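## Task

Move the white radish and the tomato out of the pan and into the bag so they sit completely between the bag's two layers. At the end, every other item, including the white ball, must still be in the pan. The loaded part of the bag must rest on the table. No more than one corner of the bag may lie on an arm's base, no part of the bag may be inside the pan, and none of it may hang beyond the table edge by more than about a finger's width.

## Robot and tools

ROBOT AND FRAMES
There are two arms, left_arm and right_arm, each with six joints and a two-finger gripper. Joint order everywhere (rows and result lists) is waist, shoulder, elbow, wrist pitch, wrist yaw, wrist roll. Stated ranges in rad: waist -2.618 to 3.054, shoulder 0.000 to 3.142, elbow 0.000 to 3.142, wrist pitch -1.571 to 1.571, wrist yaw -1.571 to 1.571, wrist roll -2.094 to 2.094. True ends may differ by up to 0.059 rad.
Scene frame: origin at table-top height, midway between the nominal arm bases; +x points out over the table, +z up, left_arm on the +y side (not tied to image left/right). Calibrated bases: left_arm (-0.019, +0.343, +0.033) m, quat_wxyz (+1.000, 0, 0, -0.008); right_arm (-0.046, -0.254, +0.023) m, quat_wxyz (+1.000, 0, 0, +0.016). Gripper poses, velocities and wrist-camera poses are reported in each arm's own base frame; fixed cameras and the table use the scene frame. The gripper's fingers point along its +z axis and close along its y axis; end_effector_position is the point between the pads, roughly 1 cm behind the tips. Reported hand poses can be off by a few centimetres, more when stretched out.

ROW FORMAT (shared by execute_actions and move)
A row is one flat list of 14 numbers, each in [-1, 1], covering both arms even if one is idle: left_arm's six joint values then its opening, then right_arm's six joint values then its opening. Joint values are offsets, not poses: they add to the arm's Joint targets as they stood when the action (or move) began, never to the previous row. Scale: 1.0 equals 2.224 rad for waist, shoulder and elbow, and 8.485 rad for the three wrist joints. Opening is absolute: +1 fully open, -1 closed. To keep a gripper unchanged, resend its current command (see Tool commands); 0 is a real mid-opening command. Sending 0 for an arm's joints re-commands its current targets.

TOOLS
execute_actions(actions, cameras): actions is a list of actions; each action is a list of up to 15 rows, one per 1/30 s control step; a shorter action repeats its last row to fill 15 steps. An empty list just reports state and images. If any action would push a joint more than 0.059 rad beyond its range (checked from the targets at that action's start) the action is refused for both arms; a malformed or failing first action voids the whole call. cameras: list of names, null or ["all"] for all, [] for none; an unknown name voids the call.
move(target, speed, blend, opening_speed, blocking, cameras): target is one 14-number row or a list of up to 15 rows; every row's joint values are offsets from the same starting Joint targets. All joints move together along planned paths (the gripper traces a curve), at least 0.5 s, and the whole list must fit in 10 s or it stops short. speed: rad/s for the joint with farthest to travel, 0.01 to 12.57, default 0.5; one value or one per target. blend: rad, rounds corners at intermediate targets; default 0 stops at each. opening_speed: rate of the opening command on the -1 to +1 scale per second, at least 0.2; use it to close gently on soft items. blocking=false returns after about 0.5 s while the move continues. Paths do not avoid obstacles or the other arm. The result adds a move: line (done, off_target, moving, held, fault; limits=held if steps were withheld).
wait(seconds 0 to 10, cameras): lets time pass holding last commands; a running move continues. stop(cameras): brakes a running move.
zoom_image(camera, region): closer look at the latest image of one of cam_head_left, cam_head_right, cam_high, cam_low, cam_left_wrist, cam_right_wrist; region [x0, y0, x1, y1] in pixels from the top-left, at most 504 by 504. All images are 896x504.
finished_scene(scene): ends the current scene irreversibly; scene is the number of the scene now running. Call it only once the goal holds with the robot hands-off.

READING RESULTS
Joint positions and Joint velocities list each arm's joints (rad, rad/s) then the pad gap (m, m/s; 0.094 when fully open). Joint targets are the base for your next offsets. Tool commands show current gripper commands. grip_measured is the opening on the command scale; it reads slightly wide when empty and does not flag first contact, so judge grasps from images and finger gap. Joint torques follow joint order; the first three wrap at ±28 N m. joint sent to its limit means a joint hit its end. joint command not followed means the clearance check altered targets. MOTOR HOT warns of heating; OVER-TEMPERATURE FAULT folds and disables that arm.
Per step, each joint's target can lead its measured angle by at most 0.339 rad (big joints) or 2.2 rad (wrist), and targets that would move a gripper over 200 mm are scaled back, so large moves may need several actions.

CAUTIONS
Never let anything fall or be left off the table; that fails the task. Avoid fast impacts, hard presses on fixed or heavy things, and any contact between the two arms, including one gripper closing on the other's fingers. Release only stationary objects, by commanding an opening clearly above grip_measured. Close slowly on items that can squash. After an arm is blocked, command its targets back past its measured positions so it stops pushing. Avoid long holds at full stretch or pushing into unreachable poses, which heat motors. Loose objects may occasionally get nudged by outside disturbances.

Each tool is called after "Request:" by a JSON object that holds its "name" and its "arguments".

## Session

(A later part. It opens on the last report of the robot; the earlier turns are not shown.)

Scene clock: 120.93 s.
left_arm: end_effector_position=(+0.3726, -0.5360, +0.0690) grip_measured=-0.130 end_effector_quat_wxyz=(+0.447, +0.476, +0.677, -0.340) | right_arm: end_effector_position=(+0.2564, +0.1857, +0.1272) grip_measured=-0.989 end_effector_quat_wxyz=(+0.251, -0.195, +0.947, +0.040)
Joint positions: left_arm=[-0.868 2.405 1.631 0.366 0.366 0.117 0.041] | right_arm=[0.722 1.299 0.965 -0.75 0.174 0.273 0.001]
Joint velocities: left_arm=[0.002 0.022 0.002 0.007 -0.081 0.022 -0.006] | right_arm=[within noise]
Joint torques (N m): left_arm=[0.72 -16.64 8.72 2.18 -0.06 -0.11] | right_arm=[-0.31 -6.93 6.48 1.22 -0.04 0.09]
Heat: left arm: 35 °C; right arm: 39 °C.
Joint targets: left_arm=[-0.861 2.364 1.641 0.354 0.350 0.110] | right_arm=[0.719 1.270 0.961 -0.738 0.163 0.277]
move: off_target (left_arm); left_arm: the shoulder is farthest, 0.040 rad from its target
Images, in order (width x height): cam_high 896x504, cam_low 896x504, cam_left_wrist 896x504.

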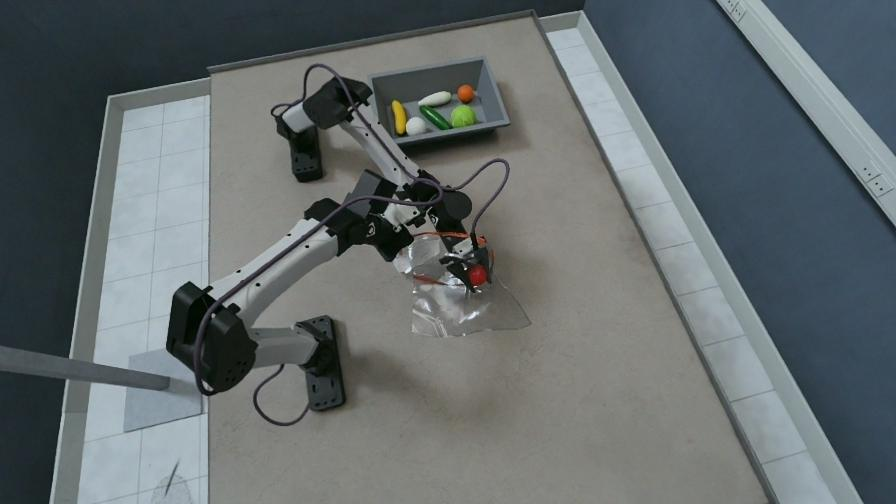

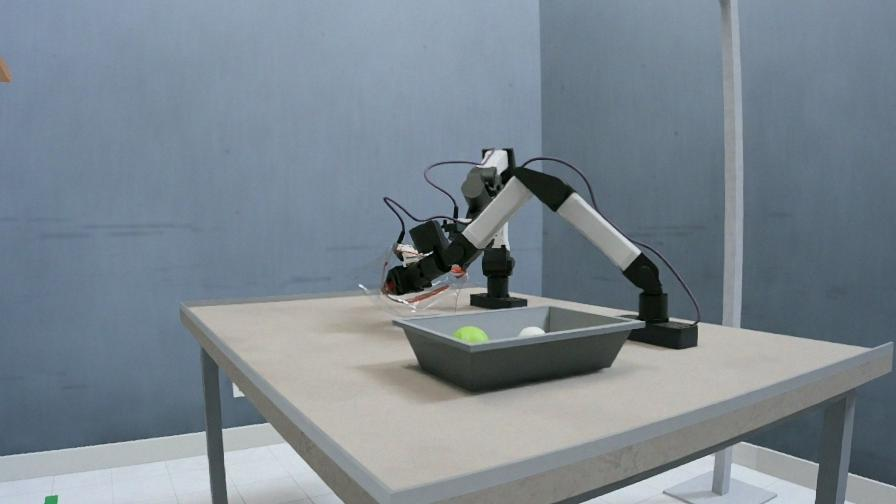

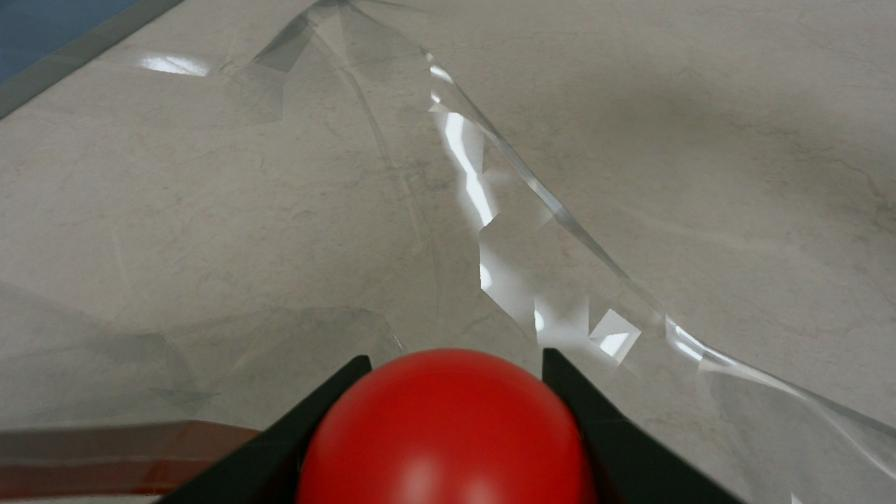

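Request:
{"name": "move", "arguments": {"target": [0,0.131,0.1907,-0.0176,0.033,0.0165,-0.13,0,0,0,0,0,0,-1], "speed": 0.2, "cameras": ["cam_high","cam_left_wrist","cam_low"]}}

Request:
{"name": "zoom_image", "arguments": {"camera": "cam_high", "region": [370, 170, 540, 340]}}

Request:
{"name": "zoom_image", "arguments": {"camera": "cam_low", "region": [340, 200, 540, 340]}}

Scene clock: 124.17 s.
left_arm: end_effector_position=(+0.3671, -0.5894, +0.0748) grip_measured=-0.127 end_effector_quat_wxyz=(+0.430, +0.561, +0.581, -0.405) | right_arm: end_effector_position=(+0.2574, +0.1856, +0.1277) grip_measured=-0.989 end_effector_quat_wxyz=(+0.254, -0.194, +0.947, +0.039)
Joint positions: left_arm=[-0.868 2.631 2.036 0.213 0.62 0.242 0.041] | right_arm=[0.722 1.299 0.965 -0.746 0.178 0.273 0.001]
Joint velocities: within noise
Joint torques (N m): left_arm=[0.75 -13.15 11.02 2.16 0.25 0.05] | right_arm=[-0.28 -6.94 6.49 1.2 -0.08 0.09]
Heat: left arm: 37 °C; right arm: 38 °C.
Joint targets: left_arm=[-0.861 2.656 2.065 0.205 0.630 0.250] | right_arm=[0.719 1.270 0.961 -0.738 0.162 0.277]
move: done
Images, in order (width x height): cam_high 896x504, cam_low 896x504, cam_left_wrist 896x504.

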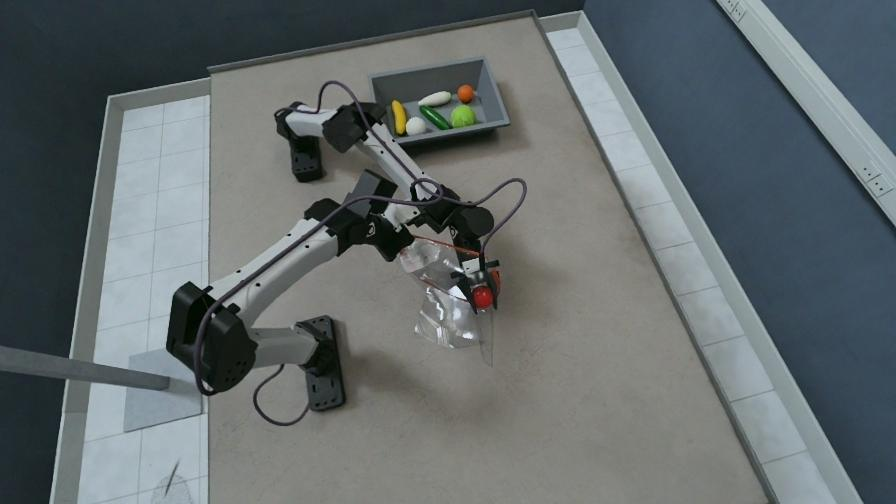

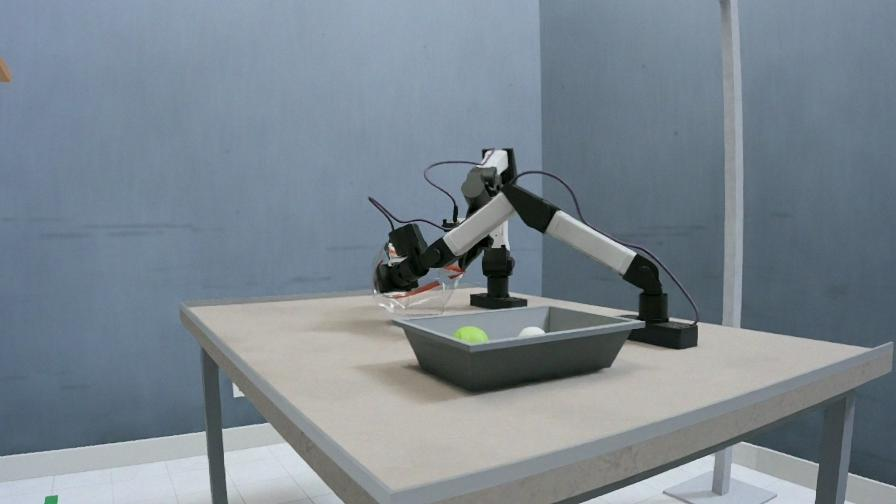

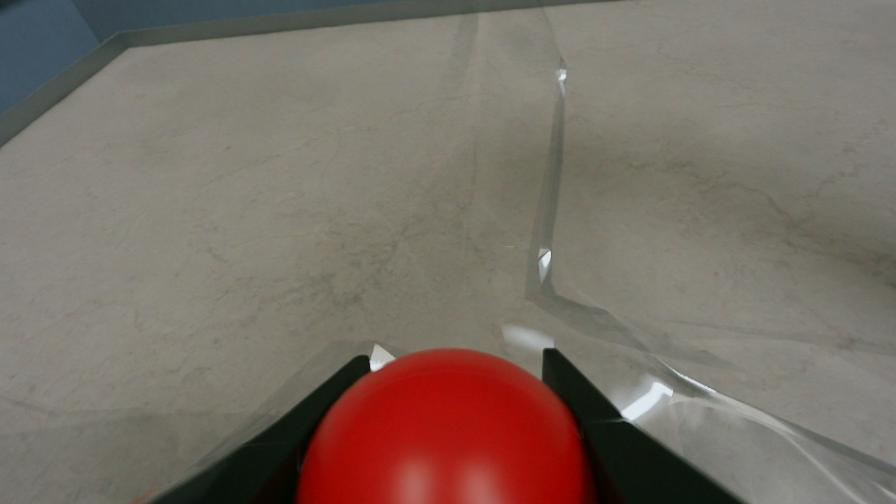

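Scaled by 2.965 from the camera's 896x504 image, which has a finer 1280x720 frame.

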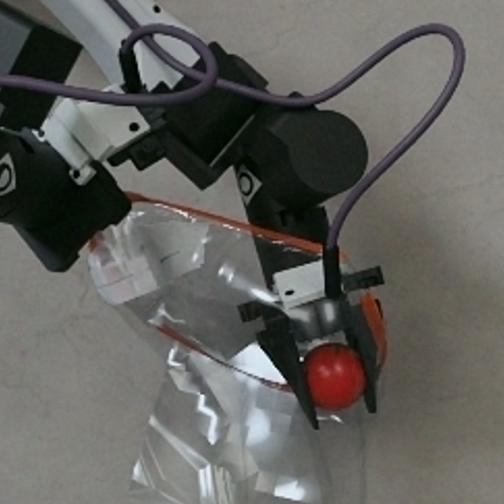

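Scaled by 2.520 from the camera's 896x504 image, which has a finer 1280x720 frame.

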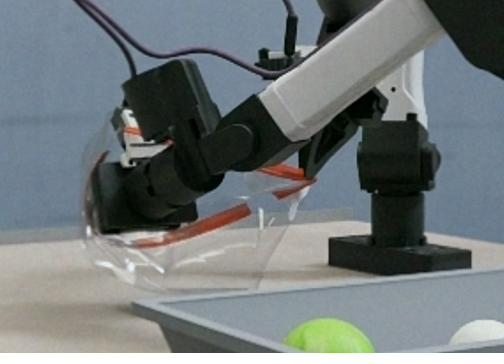

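Request:
{"name": "move", "arguments": {"target": [[0,0,0,0,0,0,-0.13,-0.0589,-0.049,-0.0328,-0.0042,0,0,-1],[-0.0535,0.0805,0.135,-0.0141,0,0,-0.13,-0.0589,-0.049,-0.0328,-0.0042,0,0,-1]], "speed": 0.2, "cameras": ["cam_high","cam_left_wrist","cam_low","cam_right_wrist"]}}

Request:
{"name": "zoom_image", "arguments": {"camera": "cam_high", "region": [370, 190, 540, 360]}}

Request:
{"name": "zoom_image", "arguments": {"camera": "cam_low", "region": [340, 200, 540, 340]}}

Scene clock: 127.57 s.
left_arm: end_effector_position=(+0.3192, -0.6491, +0.0666) grip_measured=-0.127 end_effector_quat_wxyz=(+0.413, +0.590, +0.546, -0.428) | right_arm: end_effector_position=(+0.2570, +0.1375, +0.1301) grip_measured=-0.989 end_effector_quat_wxyz=(+0.259, -0.133, +0.956, +0.028)
Joint positions: left_arm=[-0.973 2.805 2.339 0.099 0.621 0.242 0.041] | right_arm=[0.594 1.183 0.893 -0.78 0.173 0.273 0.001]
Joint velocities: left_arm=[-0.022 -0.017 0.002 0.066 -0.051 -0.066 0.004] | right_arm=[within noise]
Joint torques (N m): left_arm=[-0.23 -13.65 11.03 2.12 0.23 0.02] | right_arm=[-0.54 -5.31 6.41 1.2 -0.05 0.08]
Heat: left arm: 38 °C; right arm: 38 °C.
Joint targets: left_arm=[-0.980 2.834 2.365 0.085 0.630 0.250] | right_arm=[0.588 1.161 0.888 -0.774 0.163 0.277]
move: done
Images, in order (width x height): cam_high 896x504, cam_low 896x504, cam_left_wrist 896x504, cam_right_wrist 896x504.

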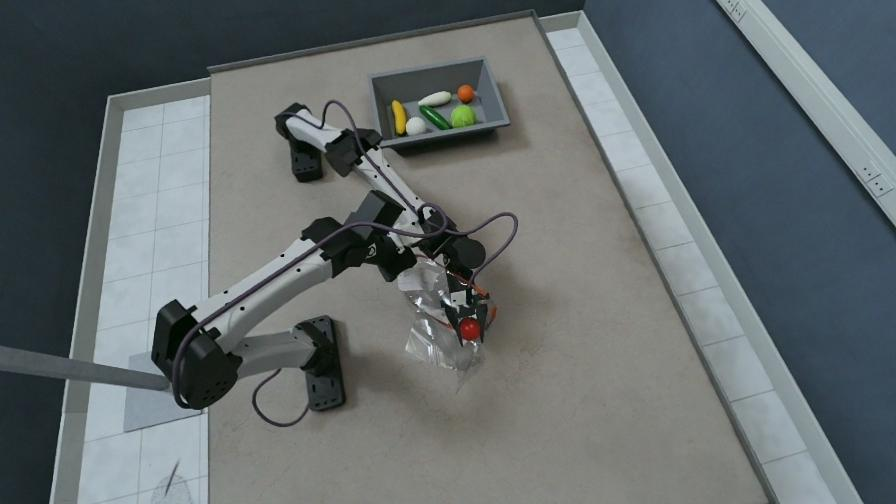

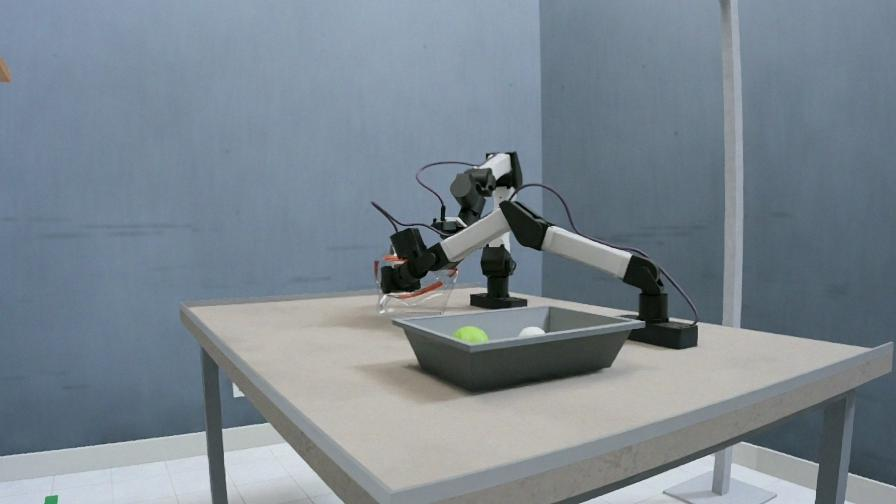

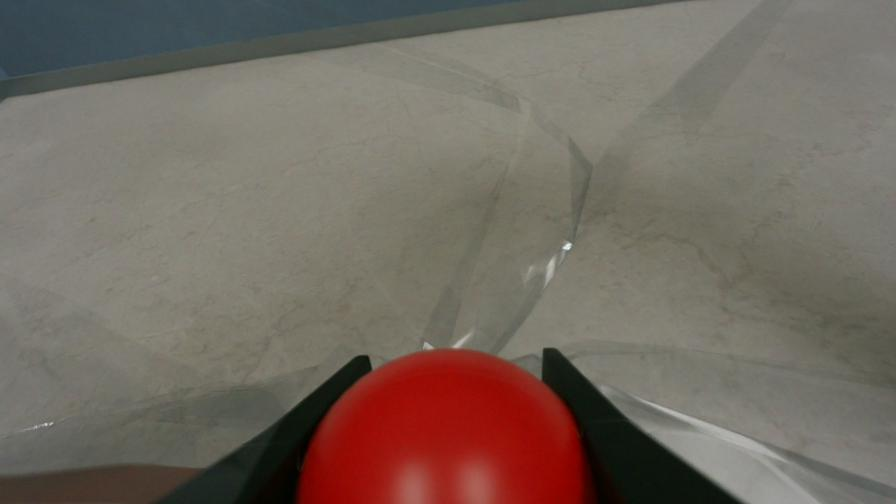

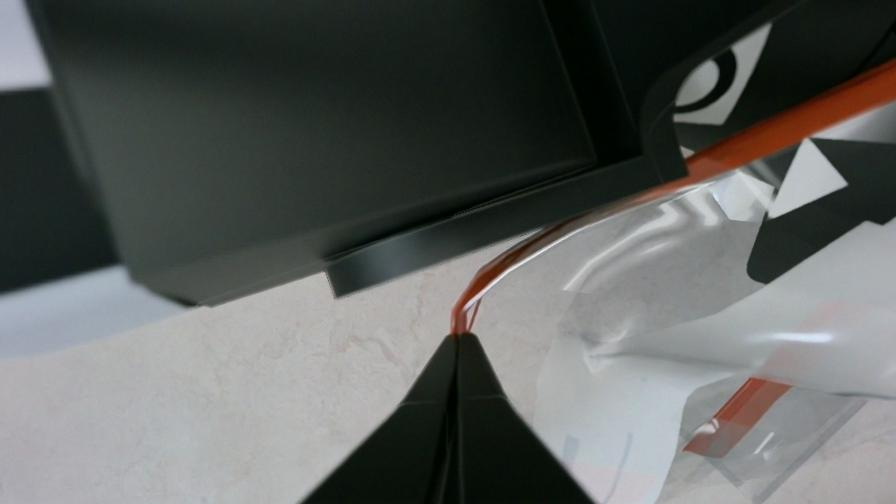

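Scaled by 2.965 from the camera's 896x504 image, which has a finer 1280x720 frame.

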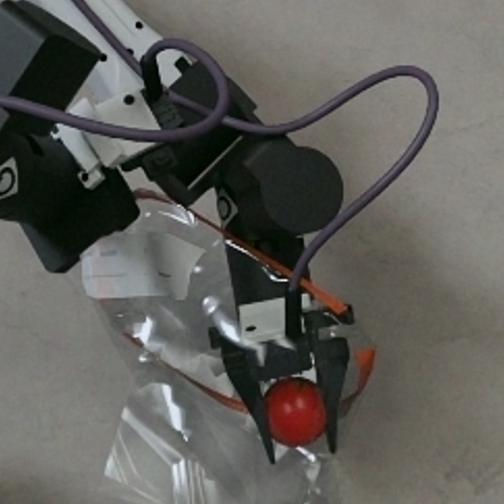

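Scaled by 2.520 from the camera's 896x504 image, which has a finer 1280x720 frame.

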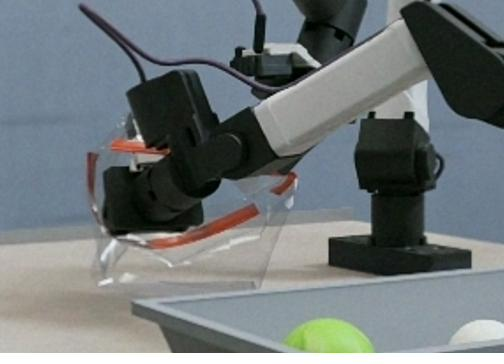

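Request:
{"name": "move", "arguments": {"target": [0,0.0612,0.0719,-0.0183,0,0.005,-0.13,0,0,0,0,0,0,-1], "speed": 0.15, "cameras": ["cam_high","cam_left_wrist","cam_low"]}}

Request:
{"name": "zoom_image", "arguments": {"camera": "cam_high", "region": [370, 190, 540, 360]}}

Request:
{"name": "zoom_image", "arguments": {"camera": "cam_low", "region": [340, 200, 540, 340]}}

Scene clock: 129.67 s.
left_arm: end_effector_position=(+0.3186, -0.6481, +0.0119) grip_measured=-0.127 end_effector_quat_wxyz=(+0.368, +0.606, +0.572, -0.412) | right_arm: end_effector_position=(+0.2570, +0.1375, +0.1301) grip_measured=-0.989 end_effector_quat_wxyz=(+0.259, -0.133, +0.956, +0.028)
Joint positions: left_arm=[-0.973 2.942 2.498 -0.056 0.621 0.28 0.041] | right_arm=[0.594 1.183 0.893 -0.78 0.173 0.273 0.001]
Joint velocities: within noise
Joint torques (N m): left_arm=[-0.27 -13.93 11.06 2.01 0.28 0.07] | right_arm=[-0.53 -5.33 6.45 1.19 -0.03 0.09]
Heat: left arm: 38 °C; right arm: 38 °C.
Joint targets: left_arm=[-0.980 2.971 2.525 -0.070 0.630 0.293] | right_arm=[0.588 1.161 0.888 -0.773 0.163 0.277]
move: done
Images, in order (width x height): cam_high 896x504, cam_low 896x504, cam_left_wrist 896x504.

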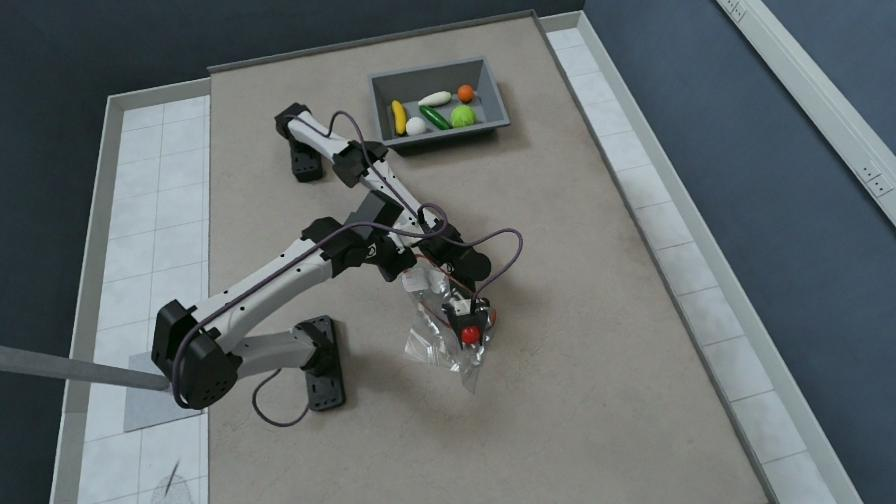

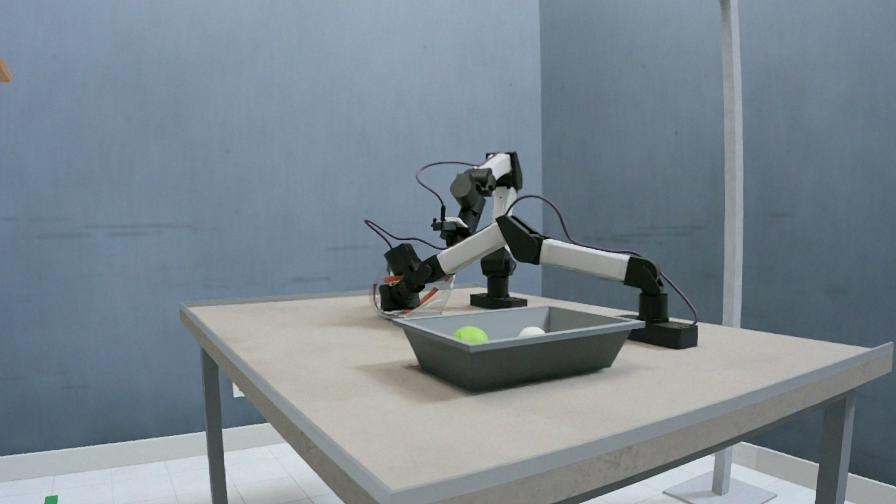

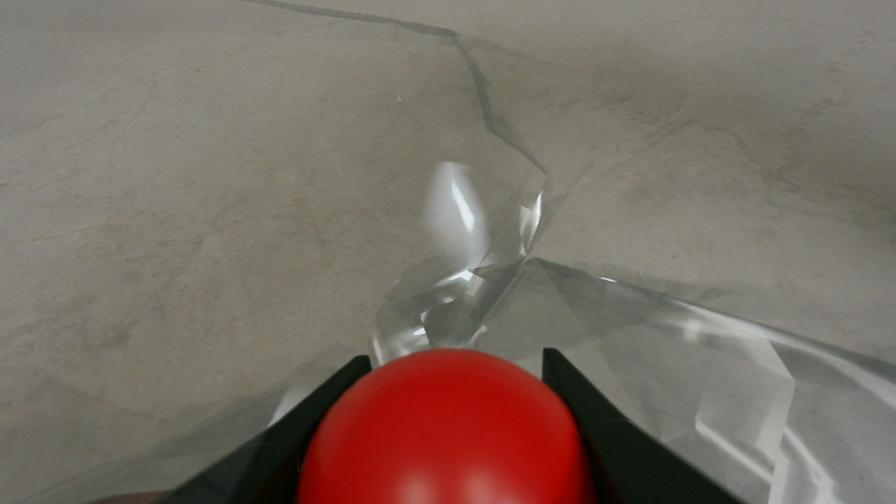

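Scaled by 2.965 from the camera's 896x504 image, which has a finer 1280x720 frame.

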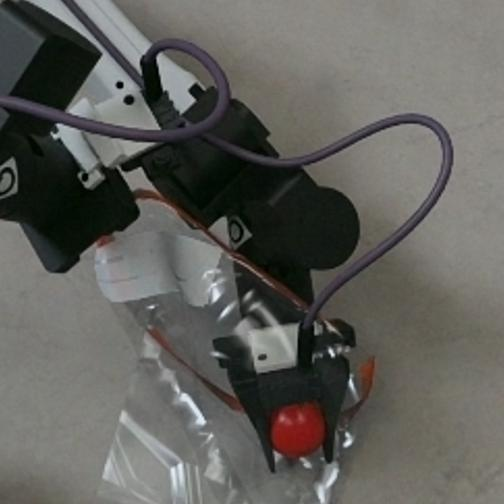

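Scaled by 2.520 from the camera's 896x504 image, which has a finer 1280x720 frame.

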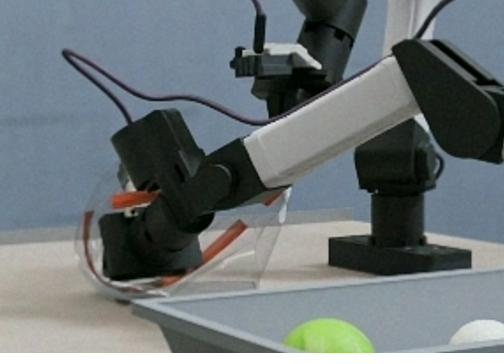

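Request:
{"name": "move", "arguments": {"target": [[0,0.0157,0,0,0,0,-0.13,0,0,0,0,0,0,-1],[0,0.0157,0,0,0,0,0.2,0,0,0,0,0,0,-1]], "speed": 0.1, "opening_speed": 0.3, "cameras": ["cam_high","cam_left_wrist","cam_low"]}}

Request:
{"name": "zoom_image", "arguments": {"camera": "cam_high", "region": [370, 190, 540, 360]}}

Request:
{"name": "zoom_image", "arguments": {"camera": "cam_low", "region": [340, 200, 540, 340]}}

Scene clock: 131.97 s.
left_arm: end_effector_position=(+0.3163, -0.6470, -0.0020) grip_measured=+0.198 end_effector_quat_wxyz=(+0.360, +0.609, +0.574, -0.414) | right_arm: end_effector_position=(+0.2559, +0.1358, +0.1291) grip_measured=-0.989 end_effector_quat_wxyz=(+0.256, -0.133, +0.957, +0.026)
Joint positions: left_arm=[-0.973 2.967 2.505 -0.054 0.629 0.282 0.056] | right_arm=[0.591 1.183 0.893 -0.788 0.173 0.273 0.001]
Joint velocities: within noise
Joint torques (N m): left_arm=[-0.28 -13.2 10.36 1.96 0.2 0.05] | right_arm=[-0.31 -5.29 6.41 1.29 -0.03 0.09]
Heat: left arm: 39 °C; right arm: 37 °C.
Joint targets: left_arm=[-0.980 3.006 2.525 -0.070 0.630 0.293] | right_arm=[0.588 1.161 0.888 -0.774 0.163 0.277]
move: off_target (left_arm); target 2's new numbers were sent with left_arm's shoulder 0.039 rad from that target; left_arm: the shoulder is farthest, 0.039 rad from its target
Images, in order (width x height): cam_high 896x504, cam_low 896x504, cam_left_wrist 896x504.

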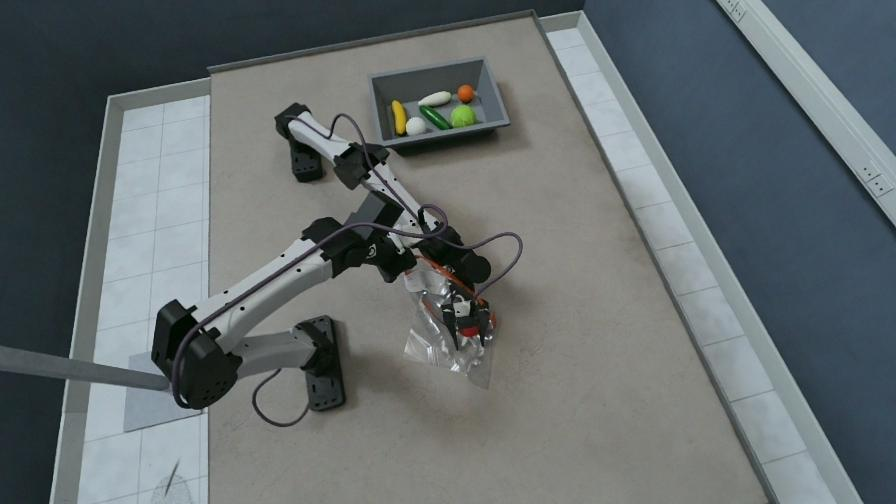

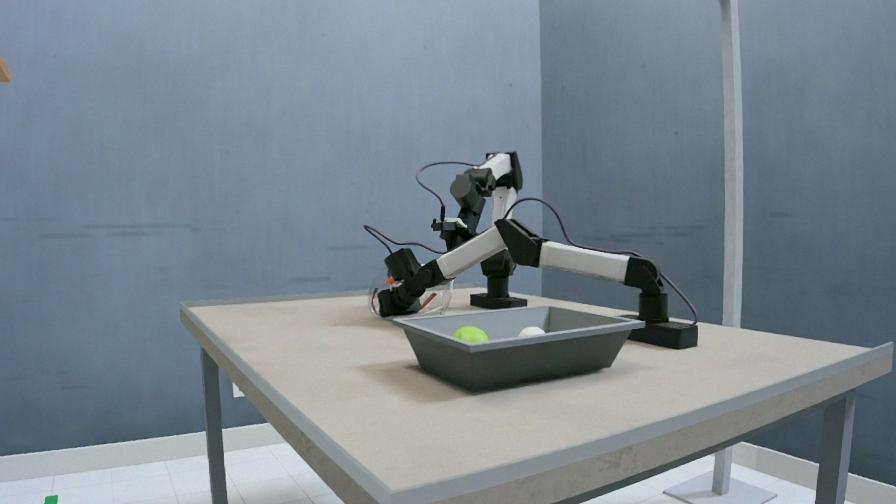

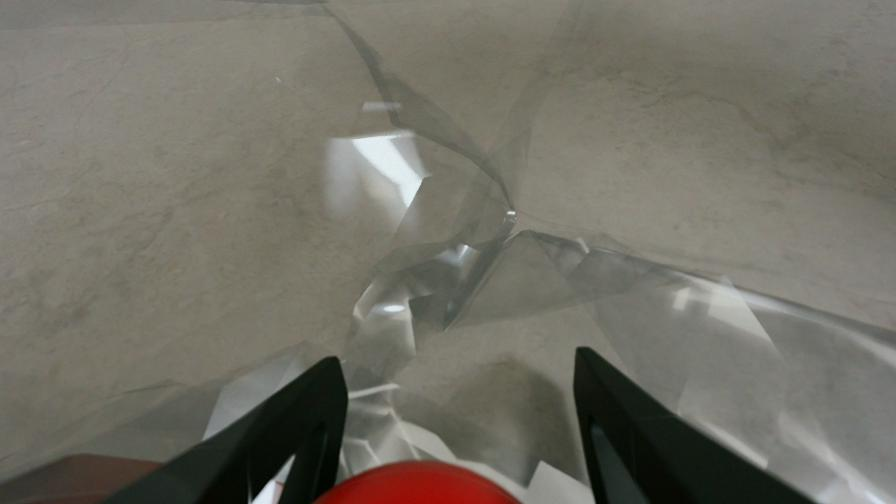

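Scaled by 2.965 from the camera's 896x504 image, which has a finer 1280x720 frame.

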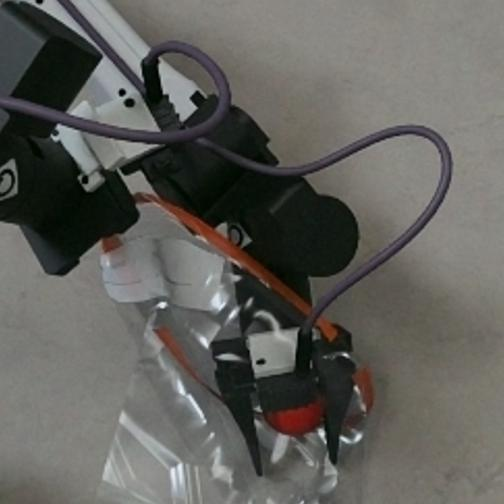

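Scaled by 2.520 from the camera's 896x504 image, which has a finer 1280x720 frame.

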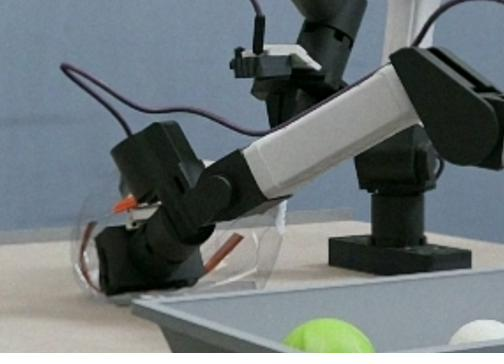

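Request:
{"name": "move", "arguments": {"target": [[0,0,0,0,0,0,0.2,-0.0868,-0.0441,-0.0234,-0.0054,0,0,-1],[-0.054,0,0,0,0,0,0.2,-0.0868,-0.0441,-0.0234,-0.0054,0,0,-1]], "speed": 0.15, "cameras": ["cam_high","cam_left_wrist","cam_low"]}}

Request:
{"name": "zoom_image", "arguments": {"camera": "cam_high", "region": [350, 210, 520, 380]}}

Request:
{"name": "zoom_image", "arguments": {"camera": "cam_low", "region": [340, 200, 540, 340]}}

Scene clock: 135.00 s.
left_arm: end_effector_position=(+0.2571, -0.6727, -0.0029) grip_measured=+0.198 end_effector_quat_wxyz=(+0.341, +0.634, +0.546, -0.430) | right_arm: end_effector_position=(+0.2566, +0.0766, +0.1306) grip_measured=-0.989 end_effector_quat_wxyz=(+0.260, -0.041, +0.965, +0.003)
Joint positions: left_arm=[-1.063 2.969 2.505 -0.051 0.629 0.282 0.056] | right_arm=[0.401 1.082 0.839 -0.828 0.172 0.273 0.001]
Joint velocities: within noise
Joint torques (N m): left_arm=[0.35 -16.2 8.35 2.1 0.2 -0.05] | right_arm=[-0.58 -4.31 6.56 1.22 -0.01 0.09]
Heat: left arm: 40 °C; right arm: 37 °C.
Joint targets: left_arm=[-1.061 2.969 2.505 -0.053 0.629 0.282] | right_arm=[0.395 1.063 0.836 -0.819 0.163 0.277]
move: held (left_arm; a check stopped the path); path passed 1 of 2 targets; limits=held; left_arm: the waist is farthest, 0.037 rad from its target
joint command not followed: on one or more control steps a check withheld the commanded joint targets of the left arm, and it was not sent them on those steps.
cause: the commanded joint targets, or the way to them, would bring a part of the robot too close to another arm (this arm's wrist (the part past the wrist pitch) and the right arm's fingers).
Images, in order (width x height): cam_high 896x504, cam_low 896x504, cam_left_wrist 896x504.

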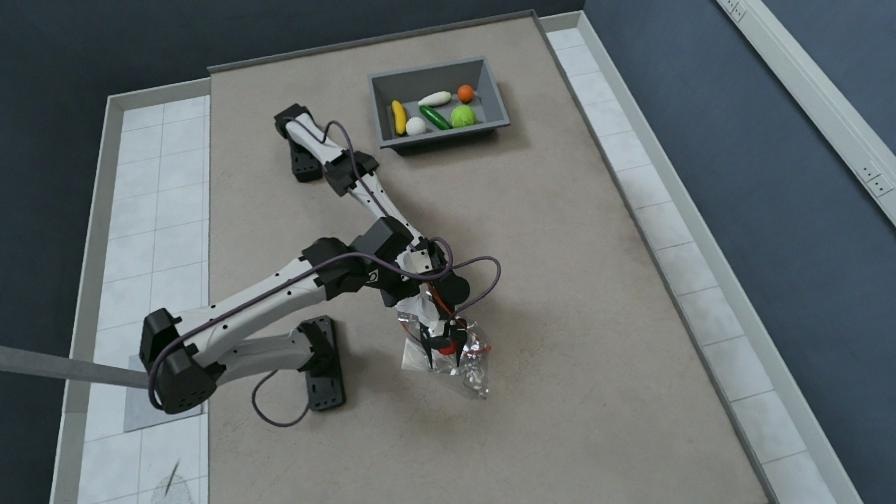

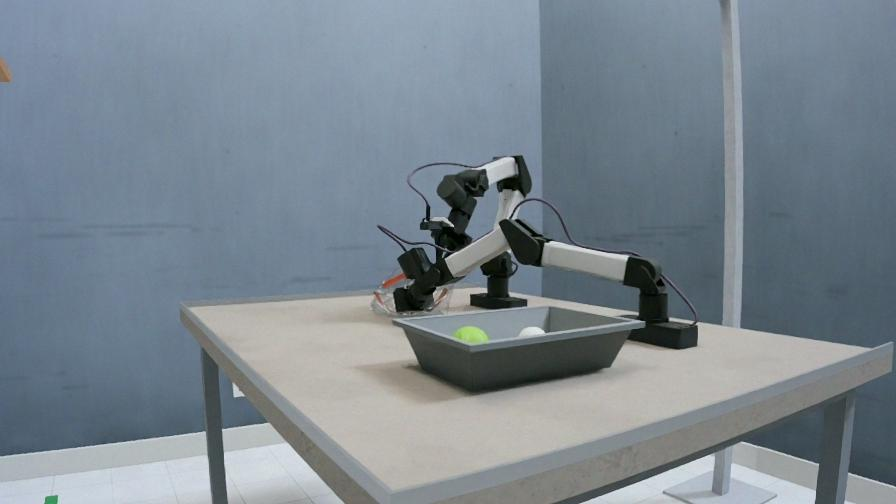

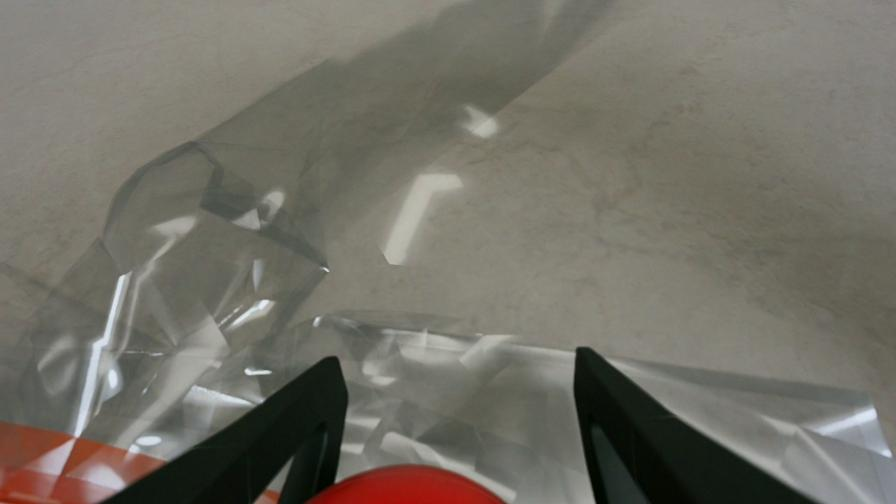

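Scaled by 2.965 from the camera's 896x504 image, which has a finer 1280x720 frame.

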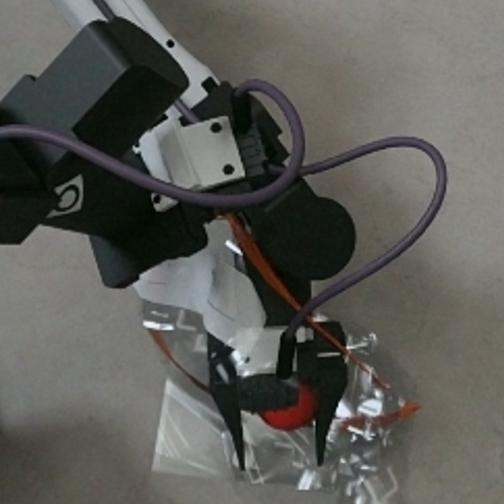

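Scaled by 2.520 from the camera's 896x504 image, which has a finer 1280x720 frame.

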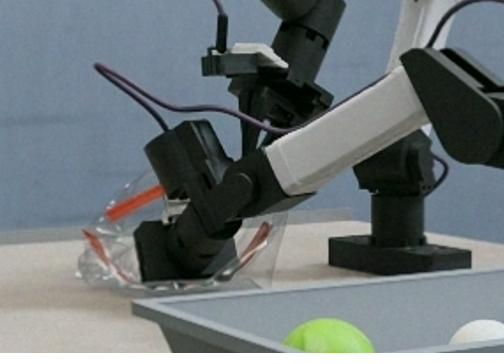

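Request:
{"name": "move", "arguments": {"target": [[0,0,0,0,0,0,0.6,0,0,0,0,0,0,-1],[0.092,-0.2289,-0.38,0.0375,0.0154,0.0104,0.6,0,0,0,0,0,0,-1]], "speed": 0.25, "cameras": ["cam_high","cam_left_wrist","cam_low","cam_right_wrist"]}}

Request:
{"name": "zoom_image", "arguments": {"camera": "cam_high", "region": [350, 210, 520, 380]}}

Request:
{"name": "zoom_image", "arguments": {"camera": "cam_low", "region": [340, 200, 540, 340]}}

Scene clock: 140.30 s.
left_arm: end_effector_position=(+0.3100, -0.5397, +0.0194) grip_measured=+0.598 end_effector_quat_wxyz=(+0.351, +0.610, +0.574, -0.419) | right_arm: end_effector_position=(+0.2562, +0.0774, +0.1304) grip_measured=-0.989 end_effector_quat_wxyz=(+0.259, -0.042, +0.965, +0.005)
Joint positions: left_arm=[-0.86 2.504 1.672 0.256 0.741 0.356 0.075] | right_arm=[0.401 1.082 0.839 -0.828 0.167 0.273 0.001]
Joint velocities: within noise
Joint torques (N m): left_arm=[0.53 -17.17 6.05 2.1 0.44 0.06] | right_arm=[-0.57 -4.31 6.56 1.22 0.03 0.09]
Heat: left arm: 44 °C; right arm: 36 °C.
Joint targets: left_arm=[-0.856 2.460 1.660 0.265 0.760 0.371] | right_arm=[0.395 1.063 0.836 -0.819 0.163 0.277]
move: off_target (left_arm); left_arm: the shoulder is farthest, 0.045 rad from its target
Images, in order (width x height): cam_high 896x504, cam_low 896x504, cam_left_wrist 896x504, cam_right_wrist 896x504.

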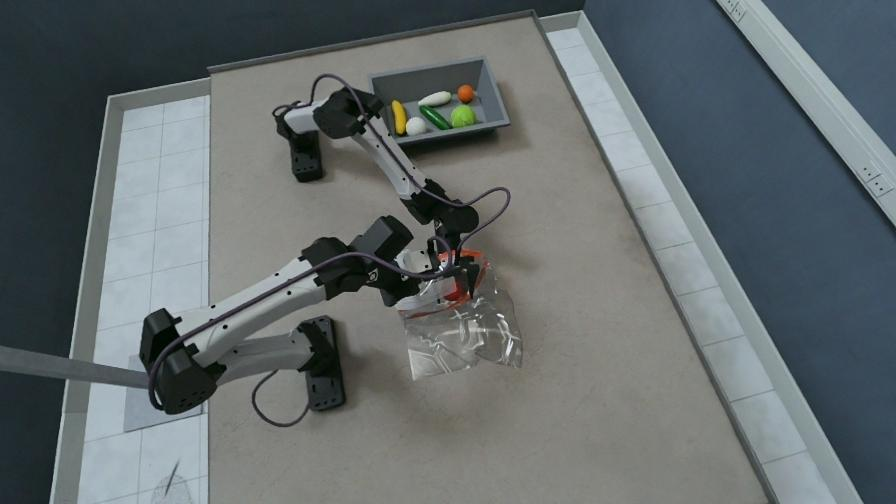

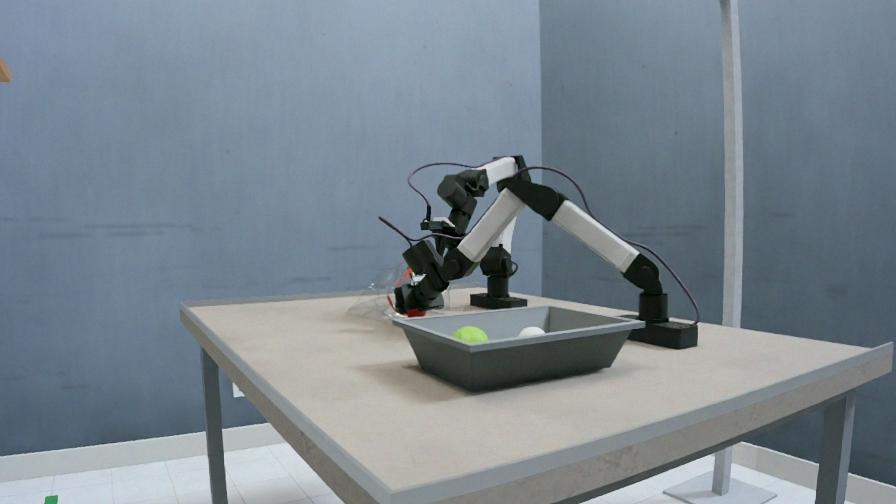

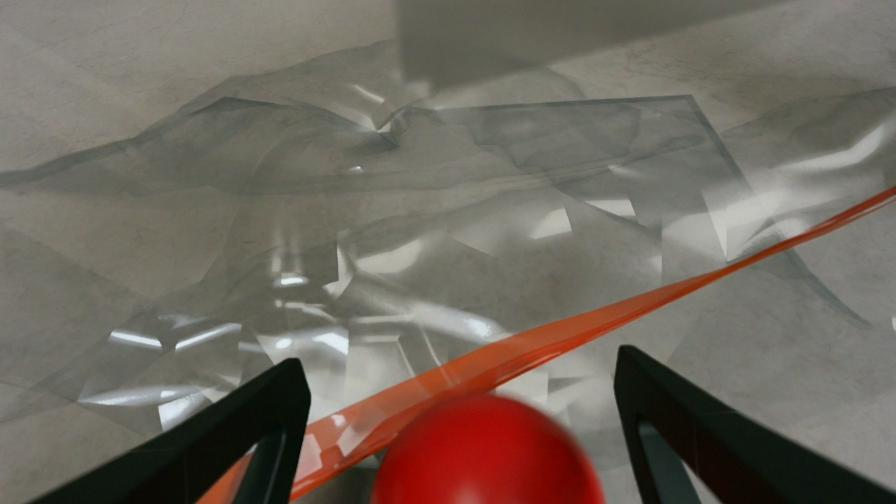

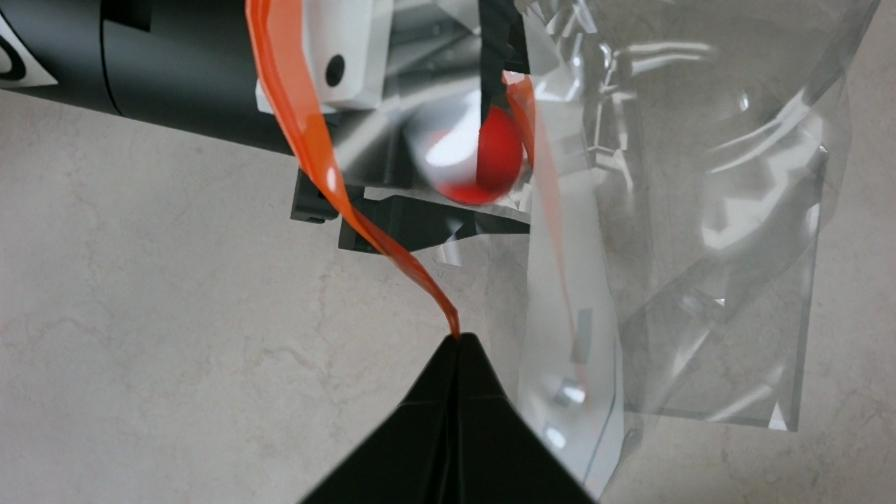

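Scaled by 2.965 from the camera's 896x504 image, which has a finer 1280x720 frame.

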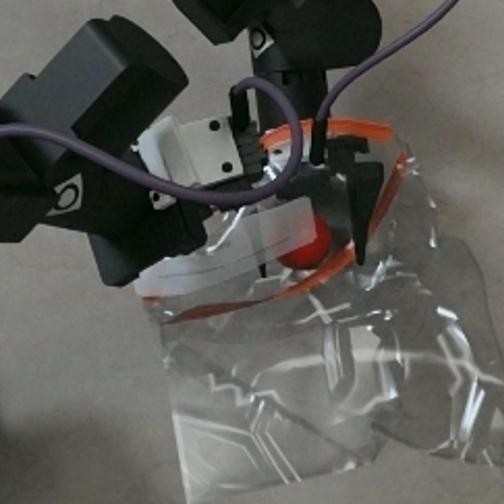

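Scaled by 2.520 from the camera's 896x504 image, which has a finer 1280x720 frame.

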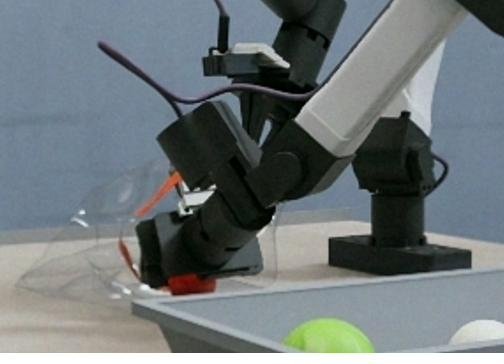

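Request:
{"name": "move", "arguments": {"target": [0.0058,0.0405,-0.0809,0.0365,0,-0.0066,0.6,0,0,0,0,0,0,-1], "speed": 0.2, "cameras": ["cam_left_wrist","cam_low","cam_high"]}}

Request:
{"name": "zoom_image", "arguments": {"camera": "cam_high", "region": [350, 210, 520, 380]}}

Scene clock: 144.07 s.
left_arm: end_effector_position=(+0.3013, -0.5232, -0.0056) grip_measured=+0.598 end_effector_quat_wxyz=(+0.391, +0.600, +0.553, -0.426) | right_arm: end_effector_position=(+0.2562, +0.0774, +0.1304) grip_measured=-0.989 end_effector_quat_wxyz=(+0.259, -0.042, +0.965, +0.005)
Joint positions: left_arm=[-0.852 2.527 1.49 0.569 0.745 0.327 0.075] | right_arm=[0.401 1.082 0.839 -0.828 0.167 0.273 0.001]
Joint velocities: within noise
Joint torques (N m): left_arm=[0.88 -11.33 5.53 2.16 0.34 -0.16] | right_arm=[-0.59 -4.31 6.54 1.22 0.02 0.09]
Heat: left arm: 47 °C; right arm: 36 °C.
Joint targets: left_arm=[-0.843 2.550 1.480 0.574 0.760 0.315] | right_arm=[0.395 1.063 0.836 -0.819 0.163 0.277]
move: done
Images, in order (width x height): cam_high 896x504, cam_low 896x504, cam_left_wrist 896x504.

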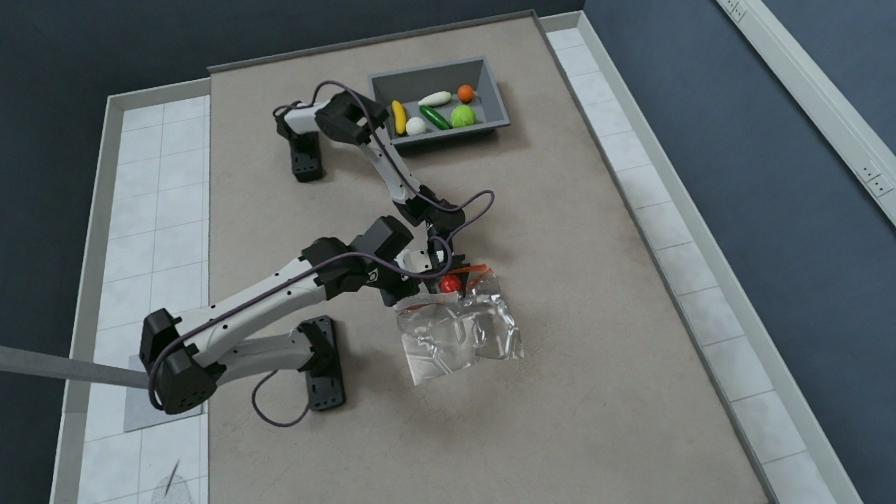

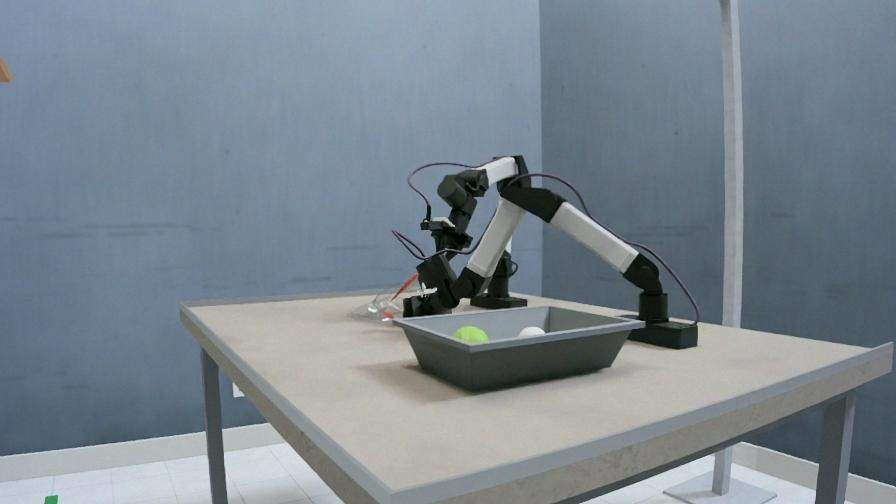

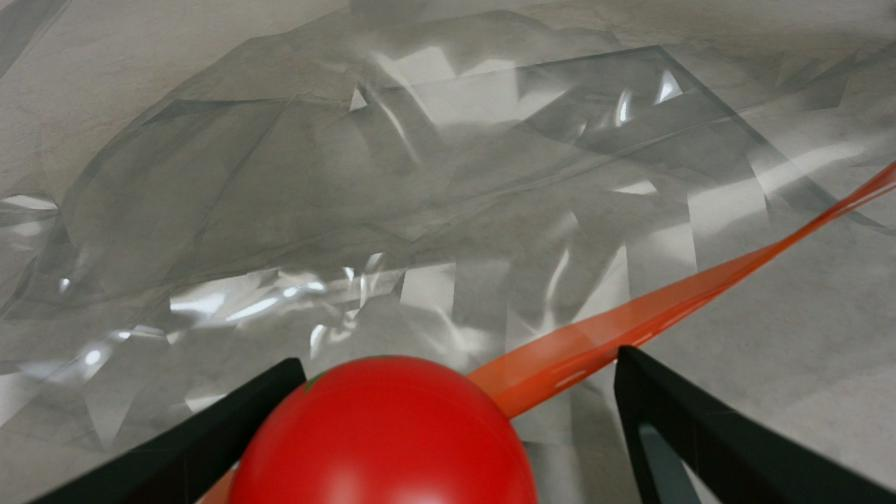

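Scaled by 2.965 from the camera's 896x504 image, which has a finer 1280x720 frame.

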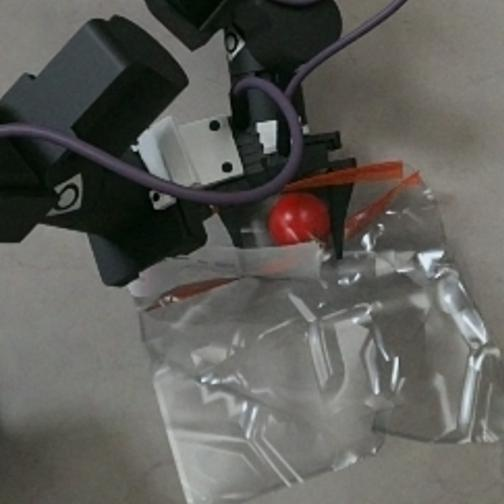

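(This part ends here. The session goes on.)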